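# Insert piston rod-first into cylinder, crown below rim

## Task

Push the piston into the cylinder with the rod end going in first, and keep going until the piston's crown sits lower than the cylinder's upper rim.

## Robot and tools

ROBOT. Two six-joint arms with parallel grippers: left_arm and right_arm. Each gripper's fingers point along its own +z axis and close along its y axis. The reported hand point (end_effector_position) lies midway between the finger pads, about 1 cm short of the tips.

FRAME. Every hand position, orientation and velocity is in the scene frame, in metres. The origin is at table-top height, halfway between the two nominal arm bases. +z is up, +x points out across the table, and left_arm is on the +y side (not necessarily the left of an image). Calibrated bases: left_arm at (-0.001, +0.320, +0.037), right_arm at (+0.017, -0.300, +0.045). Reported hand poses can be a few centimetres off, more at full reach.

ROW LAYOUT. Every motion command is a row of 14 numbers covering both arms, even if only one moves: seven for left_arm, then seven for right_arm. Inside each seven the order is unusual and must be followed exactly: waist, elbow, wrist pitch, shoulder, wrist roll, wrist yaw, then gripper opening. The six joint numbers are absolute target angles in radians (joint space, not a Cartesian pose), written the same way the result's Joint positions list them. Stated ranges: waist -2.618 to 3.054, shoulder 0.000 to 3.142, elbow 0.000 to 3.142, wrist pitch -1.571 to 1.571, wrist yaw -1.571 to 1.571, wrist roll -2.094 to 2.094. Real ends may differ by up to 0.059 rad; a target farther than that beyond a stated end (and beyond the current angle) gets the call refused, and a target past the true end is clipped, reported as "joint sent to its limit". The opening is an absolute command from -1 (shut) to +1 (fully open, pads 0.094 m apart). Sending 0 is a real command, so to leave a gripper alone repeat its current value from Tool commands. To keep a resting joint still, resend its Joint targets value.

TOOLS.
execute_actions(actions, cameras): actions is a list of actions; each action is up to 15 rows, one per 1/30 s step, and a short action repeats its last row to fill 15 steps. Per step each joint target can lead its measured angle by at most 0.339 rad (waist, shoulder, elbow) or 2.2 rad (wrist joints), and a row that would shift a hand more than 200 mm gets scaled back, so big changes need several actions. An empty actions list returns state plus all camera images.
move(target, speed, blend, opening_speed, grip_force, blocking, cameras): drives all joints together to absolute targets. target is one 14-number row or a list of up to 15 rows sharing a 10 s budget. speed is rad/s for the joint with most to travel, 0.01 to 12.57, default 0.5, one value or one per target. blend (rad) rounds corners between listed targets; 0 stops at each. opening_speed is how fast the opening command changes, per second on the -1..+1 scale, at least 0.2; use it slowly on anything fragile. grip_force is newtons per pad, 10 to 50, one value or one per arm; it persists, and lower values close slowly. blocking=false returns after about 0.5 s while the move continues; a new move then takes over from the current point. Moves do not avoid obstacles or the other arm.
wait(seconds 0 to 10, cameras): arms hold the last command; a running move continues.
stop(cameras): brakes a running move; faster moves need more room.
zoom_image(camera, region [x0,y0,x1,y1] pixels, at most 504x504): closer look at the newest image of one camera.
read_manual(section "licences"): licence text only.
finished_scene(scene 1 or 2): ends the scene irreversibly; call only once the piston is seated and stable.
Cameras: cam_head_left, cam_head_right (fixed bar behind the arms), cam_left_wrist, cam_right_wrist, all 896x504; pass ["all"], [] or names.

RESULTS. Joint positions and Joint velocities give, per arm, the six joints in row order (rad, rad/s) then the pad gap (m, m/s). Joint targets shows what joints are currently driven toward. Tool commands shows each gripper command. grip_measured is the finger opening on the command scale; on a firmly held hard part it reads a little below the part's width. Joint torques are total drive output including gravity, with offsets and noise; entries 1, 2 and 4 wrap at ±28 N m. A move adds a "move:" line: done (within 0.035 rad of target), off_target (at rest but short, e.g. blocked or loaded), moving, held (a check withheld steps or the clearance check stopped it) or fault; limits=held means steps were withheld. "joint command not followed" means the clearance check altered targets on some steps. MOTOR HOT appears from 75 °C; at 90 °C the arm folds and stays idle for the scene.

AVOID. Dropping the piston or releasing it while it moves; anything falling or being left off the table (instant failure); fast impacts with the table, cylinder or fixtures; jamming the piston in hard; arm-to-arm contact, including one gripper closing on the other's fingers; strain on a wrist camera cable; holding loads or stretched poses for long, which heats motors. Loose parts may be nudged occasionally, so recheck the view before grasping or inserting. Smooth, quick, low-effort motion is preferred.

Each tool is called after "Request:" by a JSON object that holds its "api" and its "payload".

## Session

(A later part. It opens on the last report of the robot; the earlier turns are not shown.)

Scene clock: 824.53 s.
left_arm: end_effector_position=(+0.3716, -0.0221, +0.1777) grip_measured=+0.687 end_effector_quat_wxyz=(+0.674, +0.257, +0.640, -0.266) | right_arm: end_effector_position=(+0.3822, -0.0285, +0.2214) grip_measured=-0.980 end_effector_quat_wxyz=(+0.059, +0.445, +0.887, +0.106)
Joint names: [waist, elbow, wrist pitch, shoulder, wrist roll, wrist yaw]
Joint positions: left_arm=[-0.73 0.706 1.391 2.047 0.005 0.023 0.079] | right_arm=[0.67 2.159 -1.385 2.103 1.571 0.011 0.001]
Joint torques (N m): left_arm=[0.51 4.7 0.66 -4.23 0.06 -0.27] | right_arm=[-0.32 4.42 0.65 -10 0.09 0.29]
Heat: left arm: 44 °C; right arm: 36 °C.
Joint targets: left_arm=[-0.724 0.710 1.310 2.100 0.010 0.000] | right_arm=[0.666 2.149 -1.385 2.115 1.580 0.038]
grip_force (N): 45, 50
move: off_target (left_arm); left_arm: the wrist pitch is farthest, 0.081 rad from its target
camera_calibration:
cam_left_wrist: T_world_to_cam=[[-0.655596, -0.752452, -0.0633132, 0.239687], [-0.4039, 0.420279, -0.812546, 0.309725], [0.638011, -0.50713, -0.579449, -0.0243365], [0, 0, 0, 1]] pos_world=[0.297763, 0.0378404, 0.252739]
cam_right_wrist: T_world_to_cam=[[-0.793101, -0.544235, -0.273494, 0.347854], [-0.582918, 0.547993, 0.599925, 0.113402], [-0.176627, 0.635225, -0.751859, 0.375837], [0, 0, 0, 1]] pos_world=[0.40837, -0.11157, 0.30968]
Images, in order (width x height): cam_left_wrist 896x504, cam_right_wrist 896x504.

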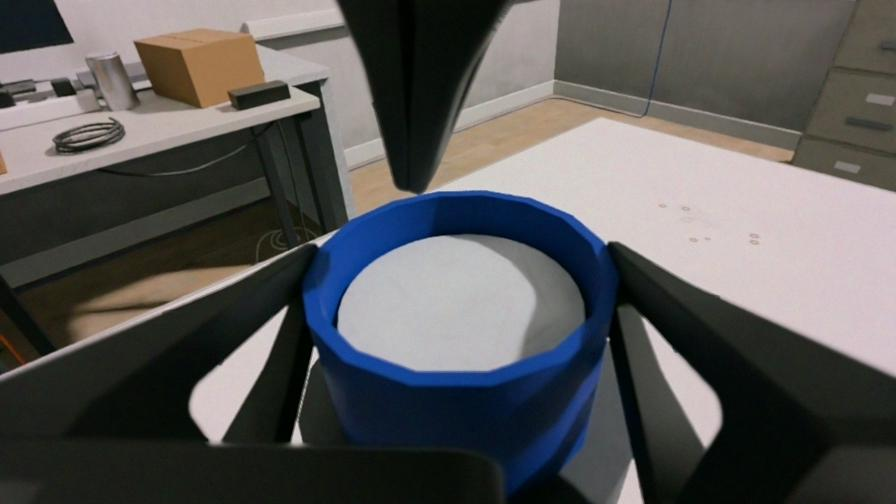

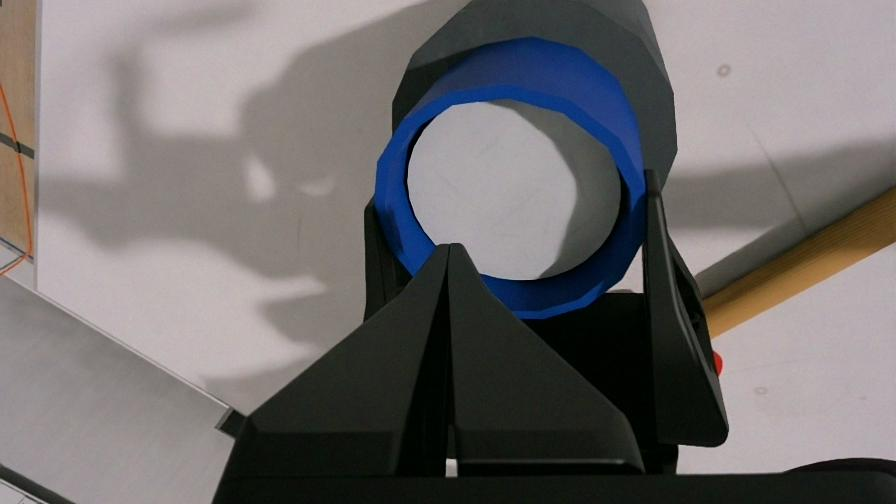

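Request:
{"api": "move", "payload": {"target": [[-0.724, 0.710, 1.310, 2.10, 0.010, 0.0, 0.55, 0.664, 2.265, -1.475, 2.225, 1.58, 0.038, -1.0], [-0.724, 0.710, 1.310, 2.10, 0.010, 0.0, 0.55, 0.664, 2.125, -1.435, 2.26, 1.58, 0.038, -1.0]], "speed": [0.25, 0.08], "blend": [0.01, 0], "cameras": ["cam_left_wrist", "cam_right_wrist"]}}

Scene clock: 829.40 s.
left_arm: end_effector_position=(+0.3716, -0.0221, +0.1777) grip_measured=+0.687 end_effector_quat_wxyz=(+0.674, +0.257, +0.640, -0.266) | right_arm: end_effector_position=(+0.3818, -0.0291, +0.1795) grip_measured=-0.980 end_effector_quat_wxyz=(+0.033, +0.447, +0.892, +0.053)
Joint names: [waist, elbow, wrist pitch, shoulder, wrist roll, wrist yaw]
Joint positions: left_arm=[-0.73 0.706 1.391 2.047 0.005 0.023 0.079] | right_arm=[0.67 2.177 -1.416 2.208 1.571 0.012 0.001]
Joint torques (N m): left_arm=[0.51 4.71 0.66 -4.23 0.05 -0.28] | right_arm=[-0.51 1.42 0.24 -7.19 0.09 0.26]
Heat: left arm: 43 °C; right arm: 36 °C.
Joint targets: left_arm=[-0.724 0.710 1.310 2.100 0.010 0.000] | right_arm=[0.664 2.125 -1.435 2.260 1.580 0.038]
grip_force (N): 45, 50
move: off_target (left_arm, right_arm); left_arm: the wrist pitch is farthest, 0.081 rad from its target; right_arm: the shoulder is farthest, 0.052 rad from its target
camera_calibration:
cam_left_wrist: T_world_to_cam=[[-0.655596, -0.752452, -0.0633132, 0.239687], [-0.4039, 0.420279, -0.812546, 0.309725], [0.638011, -0.50713, -0.579449, -0.0243365], [0, 0, 0, 1]] pos_world=[0.297763, 0.0378404, 0.252739]
cam_right_wrist: T_world_to_cam=[[-0.813539, -0.559557, -0.158272, 0.32256], [-0.5258, 0.59158, 0.611201, 0.116043], [-0.248372, 0.580455, -0.775489, 0.374626], [0, 0, 0, 1]] pos_world=[0.416477, -0.105612, 0.270645]
Images, in order (width x height): cam_left_wrist 896x504, cam_right_wrist 896x504.

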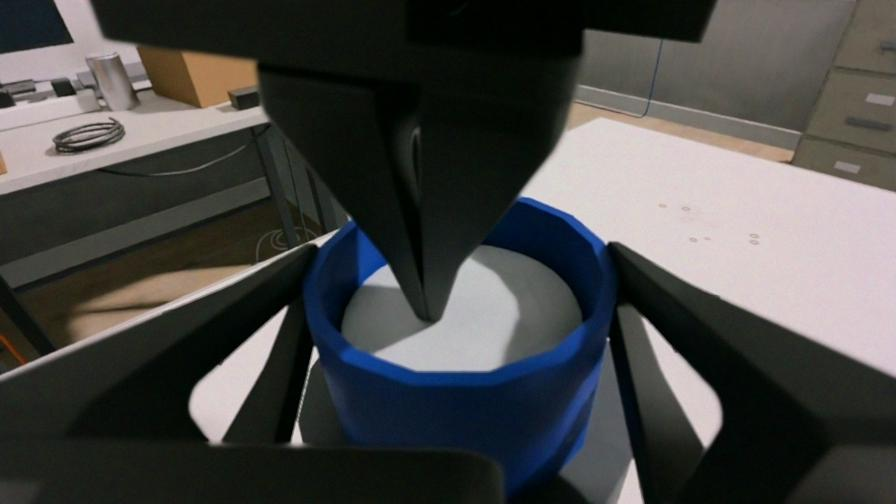

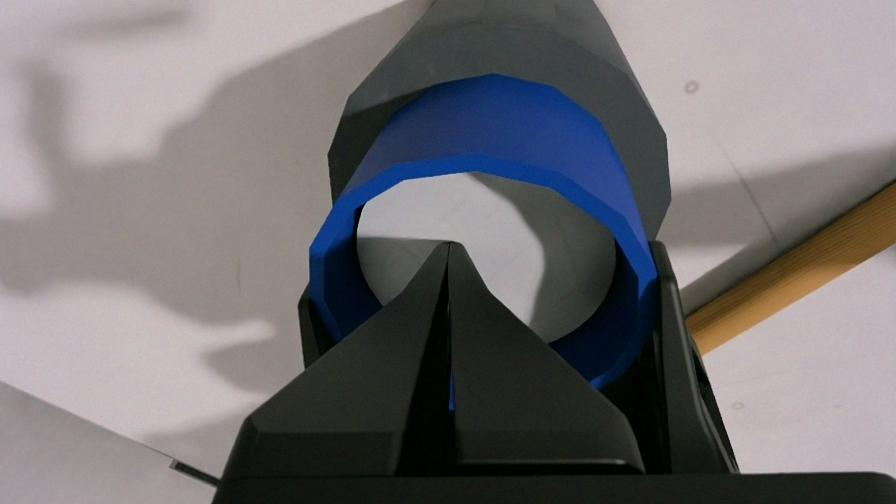

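Request:
{"api": "move", "payload": {"target": [[-0.724, 0.710, 1.310, 2.10, 0.010, 0.0, 0.55, 0.664, 2.200, -1.475, 2.150, 1.58, 0.038, -1.0], [-0.724, 0.710, 1.310, 2.10, 0.010, 0.0, 0.55, 0.664, 2.110, -1.405, 2.19, 1.58, 0.038, -1.0]], "speed": [0.2, 0.08], "blend": [0.0, 0], "cameras": ["cam_left_wrist", "cam_right_wrist"]}}

Scene clock: 833.43 s.
left_arm: end_effector_position=(+0.3716, -0.0221, +0.1777) grip_measured=+0.687 end_effector_quat_wxyz=(+0.674, +0.257, +0.640, -0.266) | right_arm: end_effector_position=(+0.3749, -0.0342, +0.1807) grip_measured=-0.980 end_effector_quat_wxyz=(+0.030, +0.448, +0.893, +0.046)
Joint names: [waist, elbow, wrist pitch, shoulder, wrist roll, wrist yaw]
Joint positions: left_arm=[-0.73 0.706 1.391 2.047 0.005 0.023 0.079] | right_arm=[0.67 2.142 -1.421 2.183 1.571 0.012 0.001]
Joint torques (N m): left_arm=[0.51 4.7 0.66 -4.23 0.05 -0.28] | right_arm=[-0.61 2.85 0.6 -10.95 0.11 0.27]
Heat: left arm: 43 °C; right arm: 35 °C.
Joint targets: left_arm=[-0.724 0.710 1.310 2.100 0.010 0.000] | right_arm=[0.664 2.110 -1.405 2.190 1.580 0.038]
grip_force (N): 45, 50
move: off_target (left_arm); left_arm: the wrist pitch is farthest, 0.081 rad from its target
camera_calibration:
cam_left_wrist: T_world_to_cam=[[-0.655596, -0.752452, -0.0633132, 0.239687], [-0.4039, 0.420279, -0.812546, 0.309725], [0.638011, -0.50713, -0.579449, -0.0243365], [0, 0, 0, 1]] pos_world=[0.297763, 0.0378404, 0.252739]
cam_right_wrist: T_world_to_cam=[[-0.81529, -0.560885, -0.143912, 0.312306], [-0.51869, 0.596903, 0.612101, 0.112145], [-0.257417, 0.573685, -0.777574, 0.380381], [0, 0, 0, 1]] pos_world=[0.410705, -0.109991, 0.272075]
Images, in order (width x height): cam_left_wrist 896x504, cam_right_wrist 896x504.

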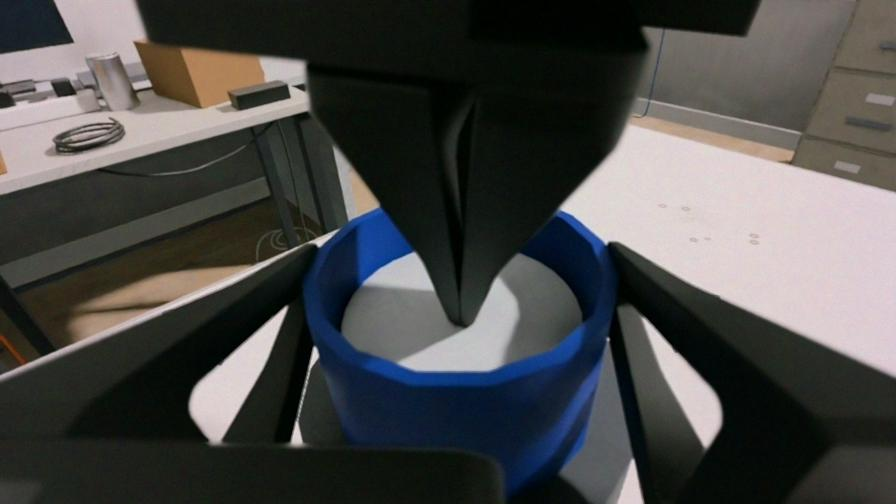

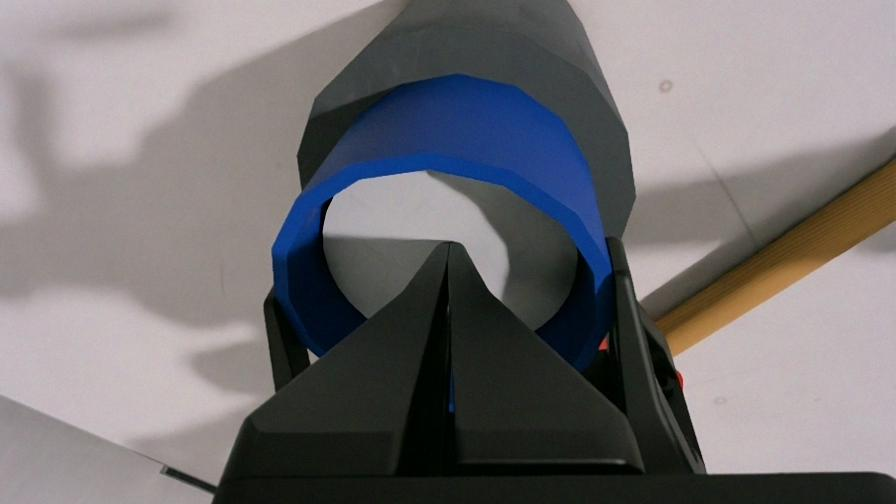

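Request:
{"api": "move", "payload": {"target": [[-0.724, 0.710, 1.310, 2.10, 0.010, 0.0, 0.55, 0.664, 2.05, -1.455, 2.30, 1.58, 0.038, -1.0], [-0.724, 0.710, 1.310, 2.10, 0.010, 0.0, 0.55, 0.664, 1.97, -1.515, 2.41, 1.58, 0.038, -1.0]], "speed": [0.1, 0.1], "blend": [0.02, 0], "cameras": ["cam_left_wrist", "cam_right_wrist"]}}

Scene clock: 836.37 s.
left_arm: end_effector_position=(+0.3716, -0.0221, +0.1777) grip_measured=+0.687 end_effector_quat_wxyz=(+0.674, +0.257, +0.640, -0.266) | right_arm: end_effector_position=(+0.3746, -0.0342, +0.1741) grip_measured=-0.980 end_effector_quat_wxyz=(+0.027, +0.447, +0.893, +0.042)
Joint names: [waist, elbow, wrist pitch, shoulder, wrist roll, wrist yaw]
Joint positions: left_arm=[-0.73 0.706 1.391 2.047 0.005 0.023 0.079] | right_arm=[0.67 2.125 -1.408 2.188 1.57 0.011 0.001]
Joint torques (N m): left_arm=[0.51 4.68 0.66 -4.23 0.06 -0.28] | right_arm=[0.13 4.56 0.32 -10.43 0.03 0.02]
Heat: left arm: 43 °C; right arm: 35 °C.
Joint targets: left_arm=[-0.724 0.710 1.310 2.100 0.010 0.000] | right_arm=[0.670 2.115 -1.412 2.201 1.571 0.013]
grip_force (N): 45, 50
move: held (right_arm; a check stopped the path), off_target (left_arm); path passed 1 of 2 targets; limits=held; left_arm: the wrist pitch is farthest, 0.081 rad from its target; right_arm: the shoulder is farthest, 0.222 rad from its target
joint command not followed: on one or more control steps a check withheld the commanded joint targets of the right arm, and it was not sent them on those steps.
cause: the commanded joint targets, or the way to them, would bring a part of the robot too close to another arm (this arm's wrist (the part past the wrist pitch) and the left arm's fingers, 129 mm apart when this arm was first held).
camera_calibration:
cam_left_wrist: T_world_to_cam=[[-0.655596, -0.752452, -0.0633132, 0.239687], [-0.4039, 0.420279, -0.812546, 0.309725], [0.638011, -0.50713, -0.579449, -0.0243365], [0, 0, 0, 1]] pos_world=[0.297763, 0.0378404, 0.252739]
cam_right_wrist: T_world_to_cam=[[-0.815673, -0.562674, -0.134443, 0.309534], [-0.514459, 0.599212, 0.613414, 0.114244], [-0.264592, 0.569511, -0.778234, 0.37785], [0, 0, 0, 1]] pos_world=[0.411229, -0.109479, 0.265591]
Images, in order (width x height): cam_left_wrist 896x504, cam_right_wrist 896x504.

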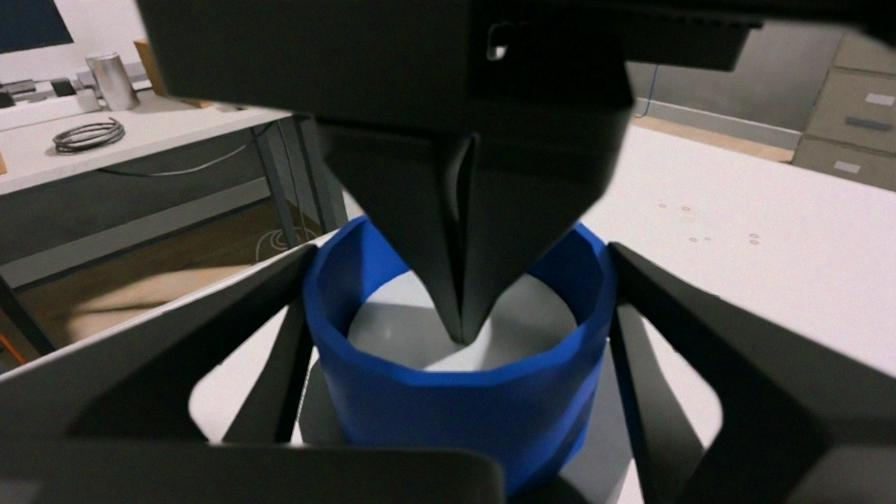

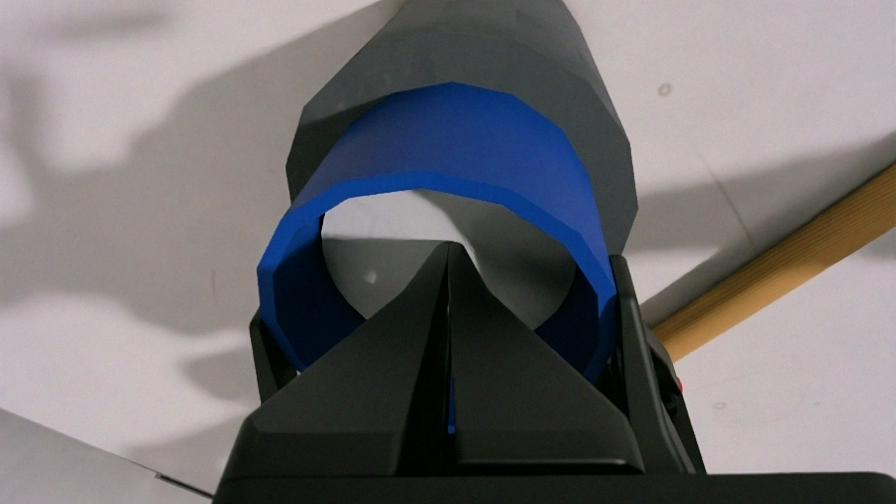

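Request:
{"api": "move", "payload": {"target": [-0.724, 0.710, 1.310, 2.10, 0.010, 0.0, 0.55, 0.664, 2.05, -1.455, 2.30, 1.58, 0.038, -1.0], "speed": 0.1, "cameras": ["cam_left_wrist", "cam_right_wrist"]}}

Request:
{"api": "zoom_image", "payload": {"camera": "cam_left_wrist", "region": [280, 170, 660, 504]}}

Scene clock: 841.40 s.
left_arm: end_effector_position=(+0.3716, -0.0221, +0.1777) grip_measured=+0.687 end_effector_quat_wxyz=(+0.674, +0.257, +0.640, -0.266) | right_arm: end_effector_position=(+0.3739, -0.0346, +0.1713) grip_measured=-0.980 end_effector_quat_wxyz=(+0.025, +0.447, +0.893, +0.039)
Joint names: [waist, elbow, wrist pitch, shoulder, wrist roll, wrist yaw]
Joint positions: left_arm=[-0.73 0.706 1.391 2.047 0.005 0.023 0.079] | right_arm=[0.67 2.121 -1.409 2.192 1.569 0.011 0.001]
Joint torques (N m): left_arm=[0.51 4.71 0.66 -4.23 0.06 -0.27] | right_arm=[-0.51 0.01 -0.15 -2.17 0.08 0.27]
Heat: left arm: 42 °C; right arm: 35 °C.
Joint targets: left_arm=[-0.724 0.710 1.310 2.100 0.010 0.000] | right_arm=[0.664 2.050 -1.455 2.300 1.580 0.038]
grip_force (N): 45, 50
move: off_target (left_arm, right_arm); left_arm: the wrist pitch is farthest, 0.081 rad from its target; right_arm: the shoulder is farthest, 0.108 rad from its target
camera_calibration:
cam_left_wrist: T_world_to_cam=[[-0.655596, -0.752452, -0.0633132, 0.239687], [-0.4039, 0.420279, -0.812546, 0.309725], [0.638011, -0.50713, -0.579449, -0.0243365], [0, 0, 0, 1]] pos_world=[0.297763, 0.0378404, 0.252739]
cam_right_wrist: T_world_to_cam=[[-0.81637, -0.563583, -0.12615, 0.307119], [-0.510443, 0.601937, 0.614101, 0.114308], [-0.270163, 0.565726, -0.77908, 0.377831], [0, 0, 0, 1]] pos_world=[0.411147, -0.109468, 0.262907]
Images, in order (width x height): cam_left_wrist 896x504, cam_right_wrist 896x504.

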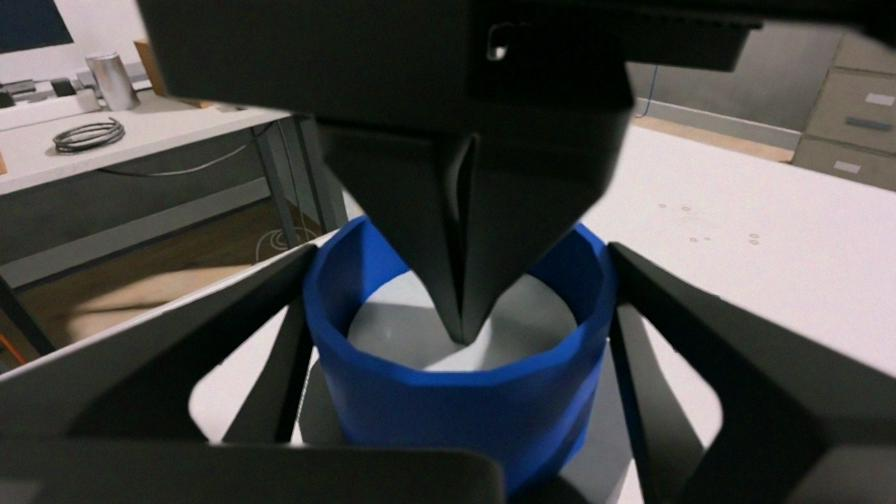

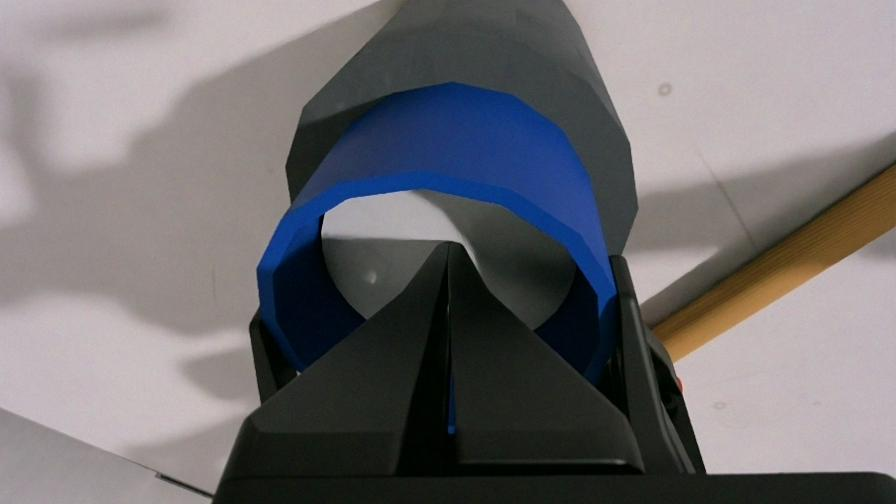

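Scaled by 1.326 from the camera's 896x504 image, which has a finer 1280x720 frame.

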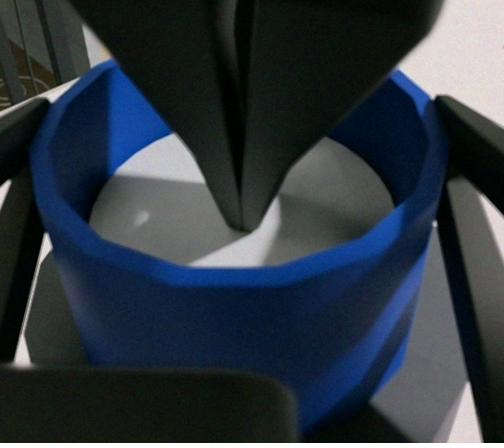

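Request:
{"api": "move", "payload": {"target": [[-0.724, 0.712, 1.36, 2.06, 0.010, 0.02, 0.55, 0.664, 2.05, -1.455, 2.30, 1.58, 0.038, -1.0], [-0.724, 0.712, 1.36, 2.06, 0.010, 0.02, 1.0, 0.664, 2.05, -1.455, 2.30, 1.58, 0.038, -1.0]], "speed": 0.1, "opening_speed": 0.3, "cameras": ["cam_left_wrist", "cam_right_wrist"]}}

Scene clock: 845.73 s.
left_arm: end_effector_position=(+0.3714, -0.0226, +0.1731) grip_measured=+0.998 end_effector_quat_wxyz=(+0.668, +0.260, +0.645, -0.265) | right_arm: end_effector_position=(+0.3739, -0.0346, +0.1713) grip_measured=-0.980 end_effector_quat_wxyz=(+0.025, +0.447, +0.893, +0.039)
Joint names: [waist, elbow, wrist pitch, shoulder, wrist roll, wrist yaw]
Joint positions: left_arm=[-0.73 0.706 1.372 2.047 0.005 0.025 0.094] | right_arm=[0.67 2.121 -1.409 2.192 1.569 0.011 0.001]
Joint torques (N m): left_arm=[0.51 4.85 1.29 -7.05 0.06 -0.08] | right_arm=[-0.53 0.08 -0.15 -2.09 0.12 0.27]
Heat: left arm: 42 °C; right arm: 35 °C.
Joint targets: left_arm=[-0.724 0.712 1.360 2.060 0.010 0.020] | right_arm=[0.664 2.050 -1.455 2.300 1.580 0.038]
grip_force (N): 45, 50
move: off_target (right_arm); target 2's new numbers were sent with left_arm's wrist pitch 0.036 rad from that target; right_arm: the shoulder is farthest, 0.108 rad from its target
camera_calibration:
cam_left_wrist: T_world_to_cam=[[-0.65843, -0.749943, -0.0636813, 0.240033], [-0.413684, 0.431287, -0.801784, 0.308207], [0.628757, -0.501575, -0.594212, -0.0209841], [0, 0, 0, 1]] pos_world=[0.298739, 0.0365603, 0.249932]
cam_right_wrist: T_world_to_cam=[[-0.81637, -0.563583, -0.12615, 0.307119], [-0.510443, 0.601937, 0.614101, 0.114308], [-0.270163, 0.565726, -0.77908, 0.377831], [0, 0, 0, 1]] pos_world=[0.411147, -0.109468, 0.262907]
Images, in order (width x height): cam_left_wrist 896x504, cam_right_wrist 896x504.

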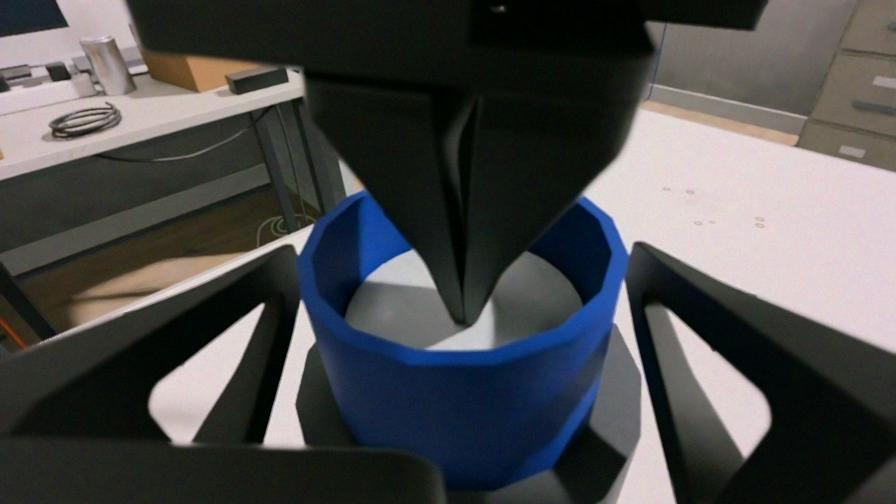

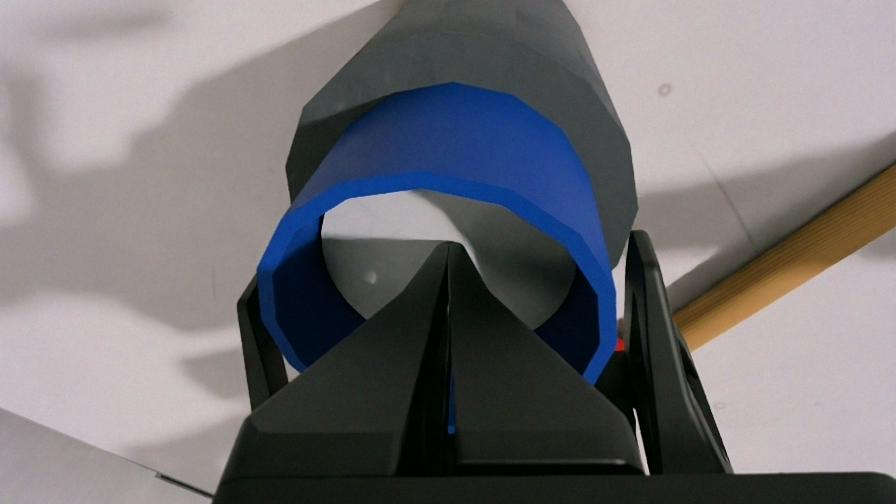

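Request:
{"api": "move", "payload": {"target": [[-0.724, 0.477, 1.37, 1.81, 0.010, 0.02, 1.0, 0.664, 2.05, -1.455, 2.30, 1.58, 0.038, -1.0], [-0.724, 0.290, 1.31, 1.575, 0.010, 0.02, 1.0, 0.664, 2.05, -1.455, 2.30, 1.58, 0.038, -1.0], [-0.1247, 1.0395, -0.0078, 1.5876, 0.5305, 1.2358, 1.0, 0.664, 2.05, -1.455, 2.30, 1.58, 0.038, -1.0]], "speed": [0.4, 0.6, 0.9], "blend": [0.02, 0.1, 0], "cameras": ["cam_left_wrist", "cam_right_wrist"]}}

Request:
{"api": "zoom_image", "payload": {"camera": "cam_left_wrist", "region": [390, 90, 590, 290]}}

Scene clock: 850.67 s.
left_arm: end_effector_position=(+0.3515, +0.1038, +0.2620) grip_measured=+0.998 end_effector_quat_wxyz=(+0.484, +0.490, +0.596, -0.412) | right_arm: end_effector_position=(+0.3739, -0.0346, +0.1713) grip_measured=-0.980 end_effector_quat_wxyz=(+0.025, +0.447, +0.893, +0.039)
Joint names: [waist, elbow, wrist pitch, shoulder, wrist roll, wrist yaw]
Joint positions: left_arm=[-0.126 1.015 0.015 1.599 0.522 1.209 0.094] | right_arm=[0.67 2.121 -1.409 2.192 1.569 0.011 0.001]
Joint torques (N m): left_arm=[0.06 8.46 0.76 -6.97 0.1 0.6] | right_arm=[-0.54 0.05 -0.16 -2.14 0.08 0.28]
Heat: left arm: 43 °C; right arm: 35 °C.
Joint targets: left_arm=[-0.125 1.040 -0.008 1.588 0.530 1.236] | right_arm=[0.664 2.050 -1.455 2.300 1.580 0.038]
grip_force (N): 45, 50
move: off_target (right_arm); right_arm: the shoulder is farthest, 0.108 rad from its target
camera_calibration:
cam_left_wrist: T_world_to_cam=[[-0.977454, -0.205574, -0.0482083, 0.378957], [-0.125582, 0.749529, -0.64995, 0.142679], [0.169746, -0.629242, -0.758446, 0.325402], [0, 0, 0, 1]] pos_world=[0.333095, 0.175718, 0.357803]
cam_right_wrist: T_world_to_cam=[[-0.81637, -0.563583, -0.12615, 0.307119], [-0.510443, 0.601937, 0.614101, 0.114308], [-0.270163, 0.565726, -0.77908, 0.377831], [0, 0, 0, 1]] pos_world=[0.411147, -0.109468, 0.262907]
Images, in order (width x height): cam_left_wrist 896x504, cam_right_wrist 896x504.

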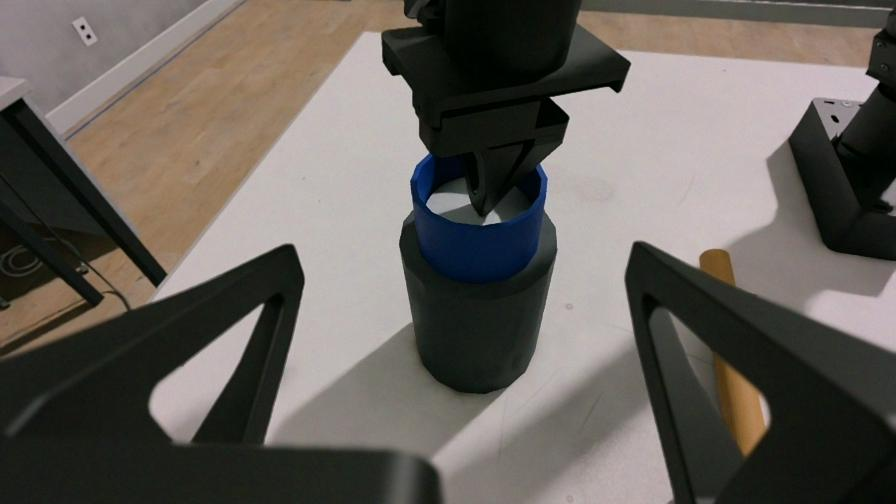

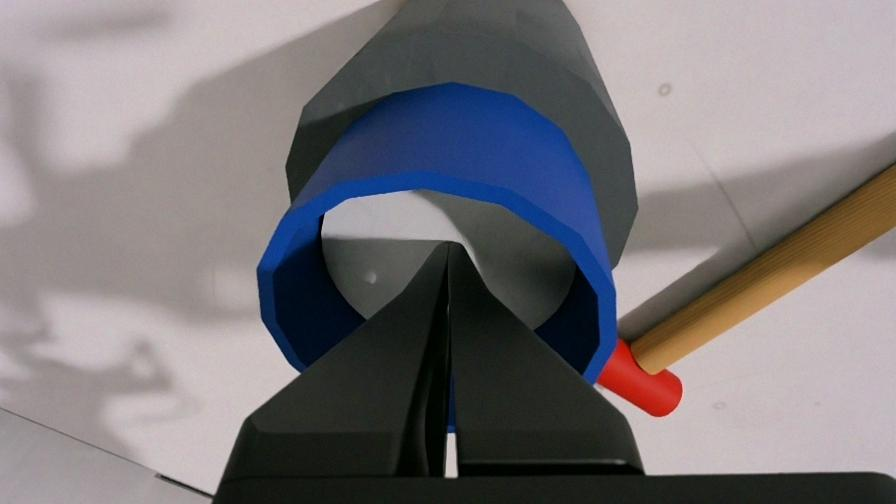

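Scaled by 2.520 from the camera's 896x504 image, which has a finer 1280x720 frame.

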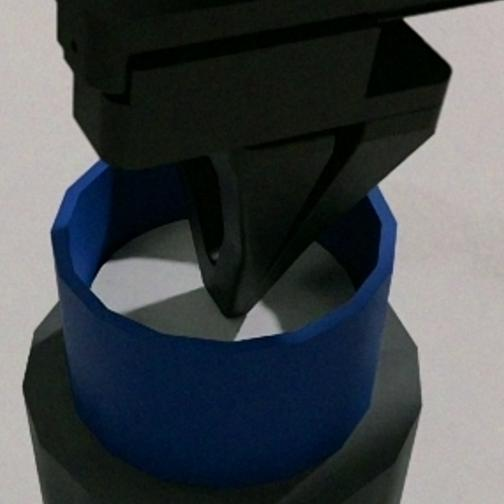

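Request:
{"api": "move", "payload": {"target": [-0.1247, 1.0395, -0.0078, 1.5876, 0.5305, 1.2358, 1.0, 0.666, 1.975, -1.51, 2.405, 1.58, 0.038, -1.0], "speed": 0.1, "cameras": ["cam_left_wrist", "cam_right_wrist"]}}

Request:
{"api": "zoom_image", "payload": {"camera": "cam_left_wrist", "region": [390, 90, 590, 290]}}

Scene clock: 852.80 s.
left_arm: end_effector_position=(+0.3514, +0.1038, +0.2620) grip_measured=+0.998 end_effector_quat_wxyz=(+0.484, +0.490, +0.596, -0.412) | right_arm: end_effector_position=(+0.3722, -0.0371, +0.1316) grip_measured=-0.982 end_effector_quat_wxyz=(+0.009, +0.448, +0.894, +0.000)
Joint names: [waist, elbow, wrist pitch, shoulder, wrist roll, wrist yaw]
Joint positions: left_arm=[-0.126 1.015 0.015 1.599 0.522 1.209 0.094] | right_arm=[0.67 2.083 -1.382 2.262 1.572 0.016 0.001]
Joint torques (N m): left_arm=[0.06 8.44 0.76 -6.97 0.09 0.59] | right_arm=[-0.31 -3 -1.29 0.53 0.08 0.22]
Heat: left arm: 42 °C; right arm: 34 °C.
Joint targets: left_arm=[-0.125 1.040 -0.008 1.588 0.531 1.236] | right_arm=[0.666 1.975 -1.510 2.405 1.580 0.038]
grip_force (N): 45, 50
move: off_target (right_arm); right_arm: the shoulder is farthest, 0.143 rad from its target
camera_calibration:
cam_left_wrist: T_world_to_cam=[[-0.977543, -0.20516, -0.048159, 0.378799], [-0.125293, 0.749566, -0.649963, 0.142568], [0.169445, -0.629333, -0.758438, 0.325533], [0, 0, 0, 1]] pos_world=[0.332995, 0.175718, 0.357803]
cam_right_wrist: T_world_to_cam=[[-0.823398, -0.565761, -0.043939, 0.291044], [-0.469861, 0.636311, 0.611832, 0.125804], [-0.318192, 0.524427, -0.789766, 0.365628], [0, 0, 0, 1]] pos_world=[0.415095, -0.107134, 0.224578]
Images, in order (width x height): cam_left_wrist 896x504, cam_right_wrist 896x504.

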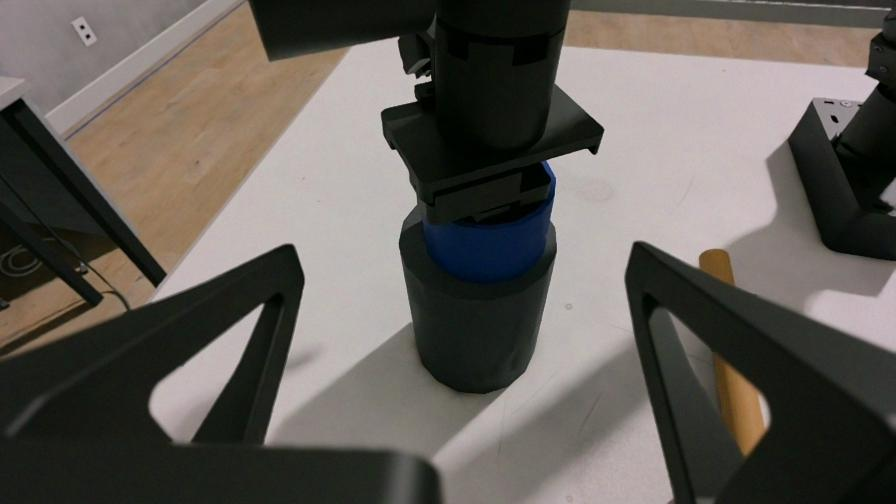

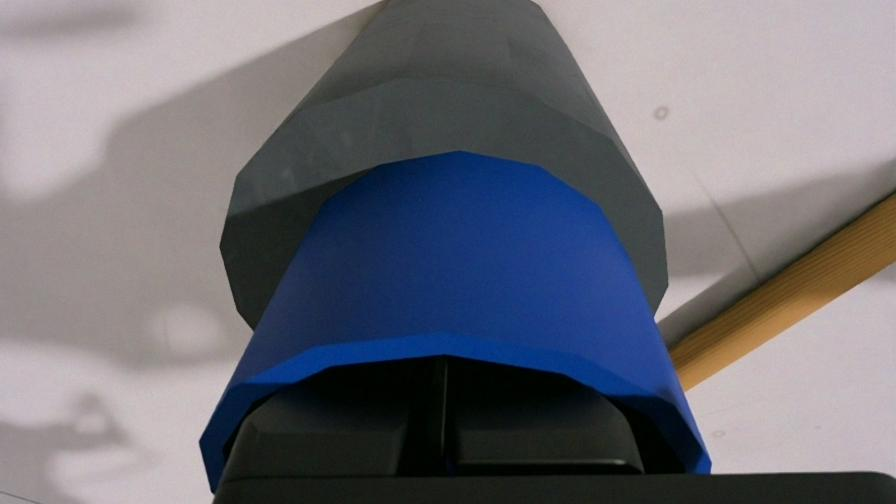

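Scaled by 2.520 from the camera's 896x504 image, which has a finer 1280x720 frame.

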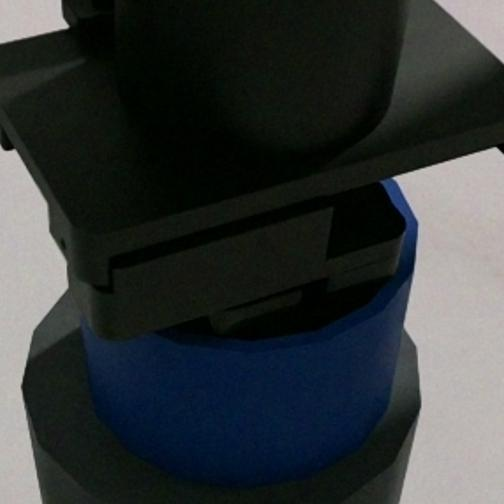

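Request:
{"api": "move", "payload": {"target": [[-0.1247, 1.0395, -0.0078, 1.5876, 0.5305, 1.2358, 1.0, 0.668, 2.083, -1.382, 2.262, 1.575, 0.02, -1.0], [-0.1247, 1.0395, -0.0078, 1.5876, 0.5305, 1.2358, 1.0, 0.668, 2.165, -1.425, 2.235, 1.575, 0.02, -1.0], [-0.1247, 1.0395, -0.0078, 1.5876, 0.5305, 1.2358, 1.0, 0.668, 2.285, -1.52, 2.255, 1.575, 0.02, -1.0]], "speed": [0.15, 0.12, 0.12], "blend": [0.0, 0.01, 0], "cameras": ["cam_left_wrist", "cam_right_wrist"]}}

Request:
{"api": "zoom_image", "payload": {"camera": "cam_left_wrist", "region": [390, 90, 590, 290]}}

Scene clock: 858.30 s.
left_arm: end_effector_position=(+0.3514, +0.1038, +0.2620) grip_measured=+0.998 end_effector_quat_wxyz=(+0.484, +0.490, +0.596, -0.412) | right_arm: end_effector_position=(+0.3779, -0.0327, +0.1798) grip_measured=-0.982 end_effector_quat_wxyz=(+0.023, +0.448, +0.893, +0.030)
Joint names: [waist, elbow, wrist pitch, shoulder, wrist roll, wrist yaw]
Joint positions: left_arm=[-0.126 1.015 0.015 1.599 0.522 1.209 0.094] | right_arm=[0.67 2.257 -1.502 2.252 1.572 0.015 0.001]
Joint torques (N m): left_arm=[0.06 8.44 0.76 -6.97 0.09 0.59] | right_arm=[-0.17 7.28 0.12 -11.84 0.03 0.06]
Heat: left arm: 42 °C; right arm: 34 °C.
Joint targets: left_arm=[-0.125 1.040 -0.008 1.588 0.531 1.236] | right_arm=[0.668 2.285 -1.520 2.255 1.575 0.020]
grip_force (N): 45, 50
move: done
camera_calibration:
cam_left_wrist: T_world_to_cam=[[-0.977543, -0.20516, -0.048159, 0.378799], [-0.125293, 0.749566, -0.649963, 0.142568], [0.169445, -0.629333, -0.758438, 0.325533], [0, 0, 0, 1]] pos_world=[0.332995, 0.175718, 0.357803]
cam_right_wrist: T_world_to_cam=[[-0.81948, -0.562747, -0.108482, 0.31055], [-0.501341, 0.612187, 0.61146, 0.107286], [-0.277686, 0.555466, -0.783804, 0.387809], [0, 0, 0, 1]] pos_world=[0.415966, -0.106333, 0.272054]
Images, in order (width x height): cam_left_wrist 896x504, cam_right_wrist 896x504.

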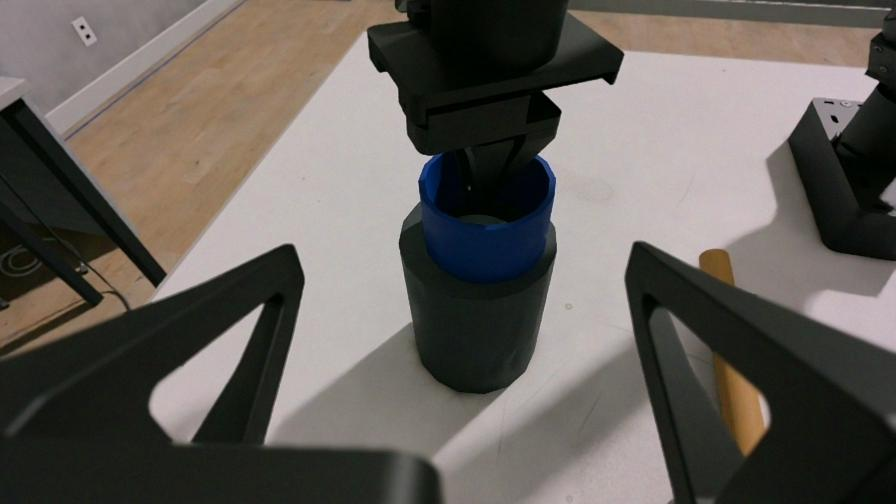

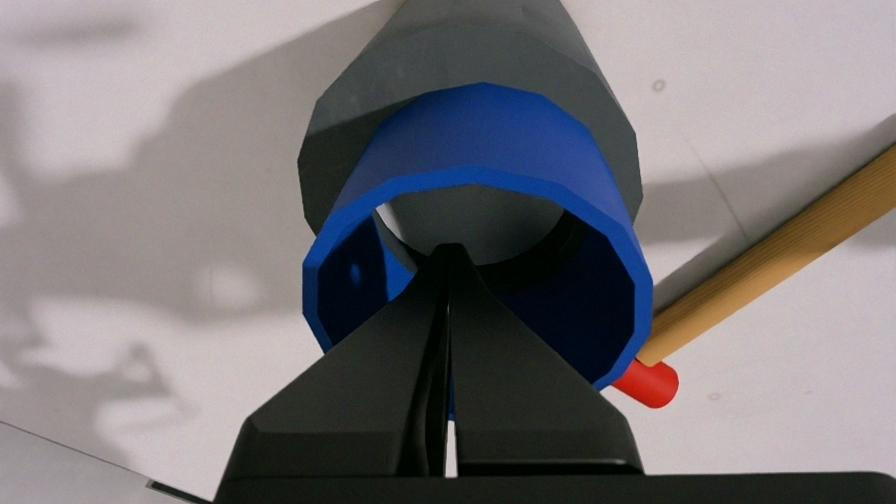

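Scaled by 2.520 from the camera's 896x504 image, which has a finer 1280x720 frame.

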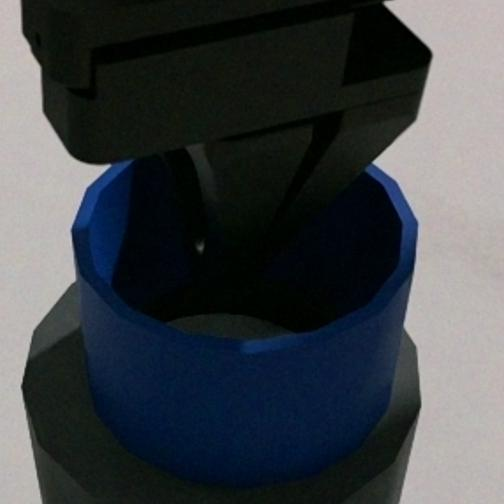

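Request:
{"api": "move", "payload": {"target": [[-0.1247, 1.0395, -0.0078, 1.5876, 0.5305, 1.2358, 1.0, 0.668, 2.25, -1.45, 2.12, 1.575, 0.02, -1.0], [-0.1247, 1.0395, -0.0078, 1.5876, 0.5305, 1.2358, 1.0, 0.668, 2.10, -1.25, 1.85, 1.2, 0.02, -1.0]], "speed": [0.3, 0.6], "blend": [0.05, 0], "cameras": ["cam_left_wrist", "cam_right_wrist"]}}

Request:
{"api": "zoom_image", "payload": {"camera": "cam_left_wrist", "region": [390, 110, 590, 310]}}

Scene clock: 861.07 s.
left_arm: end_effector_position=(+0.3514, +0.1038, +0.2620) grip_measured=+0.998 end_effector_quat_wxyz=(+0.484, +0.490, +0.596, -0.412) | right_arm: end_effector_position=(+0.3814, -0.0300, +0.3201) grip_measured=-0.982 end_effector_quat_wxyz=(+0.172, +0.269, +0.923, +0.215)
Joint names: [waist, elbow, wrist pitch, shoulder, wrist roll, wrist yaw]
Joint positions: left_arm=[-0.126 1.015 0.015 1.599 0.522 1.209 0.094] | right_arm=[0.67 2.112 -1.255 1.87 1.205 0.015 0.001]
Joint torques (N m): left_arm=[0.06 8.46 0.76 -6.97 0.09 0.59] | right_arm=[-0.14 4.36 1.29 -10.91 -0.03 0.07]
Heat: left arm: 42 °C; right arm: 34 °C.
Joint targets: left_arm=[-0.125 1.040 -0.008 1.588 0.531 1.236] | right_arm=[0.668 2.100 -1.250 1.850 1.200 0.020]
grip_force (N): 45, 50
move: done
camera_calibration:
cam_left_wrist: T_world_to_cam=[[-0.977543, -0.20516, -0.048159, 0.378799], [-0.125293, 0.749566, -0.649963, 0.142568], [0.169445, -0.629333, -0.758438, 0.325533], [0, 0, 0, 1]] pos_world=[0.332995, 0.175718, 0.357803]
cam_right_wrist: T_world_to_cam=[[-0.438309, -0.728923, -0.525886, 0.313435], [-0.888312, 0.262077, 0.377118, 0.233788], [-0.137068, 0.632445, -0.762382, 0.438963], [0, 0, 0, 1]] pos_world=[0.405225, -0.11042, 0.411323]
Images, in order (width x height): cam_left_wrist 896x504, cam_right_wrist 896x504.

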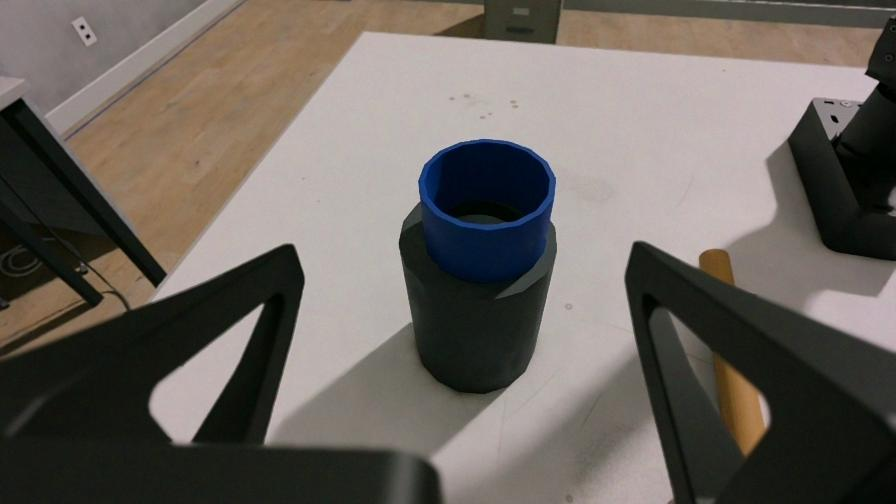

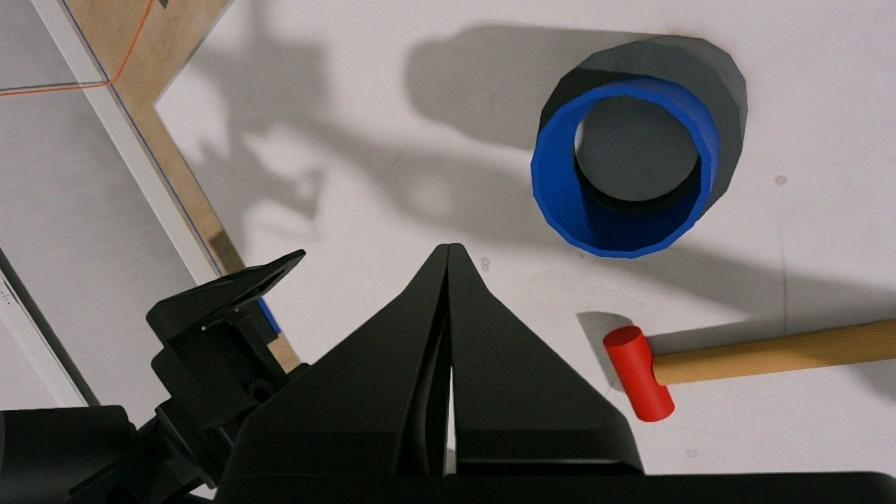

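Scaled by 2.520 from the camera's 896x504 image, which has a finer 1280x720 frame.

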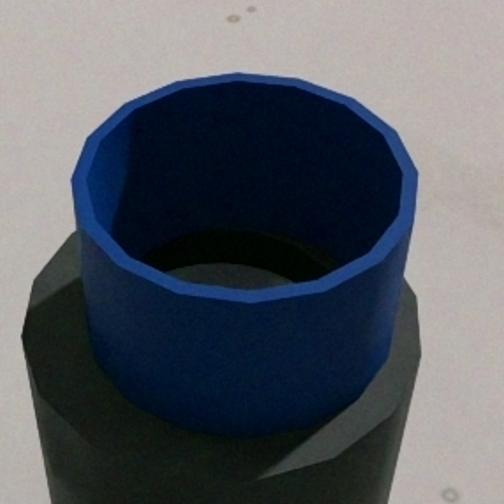

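Request:
{"api": "finished_scene", "payload": {"scene": 1}}

The scene is finished: the task was done.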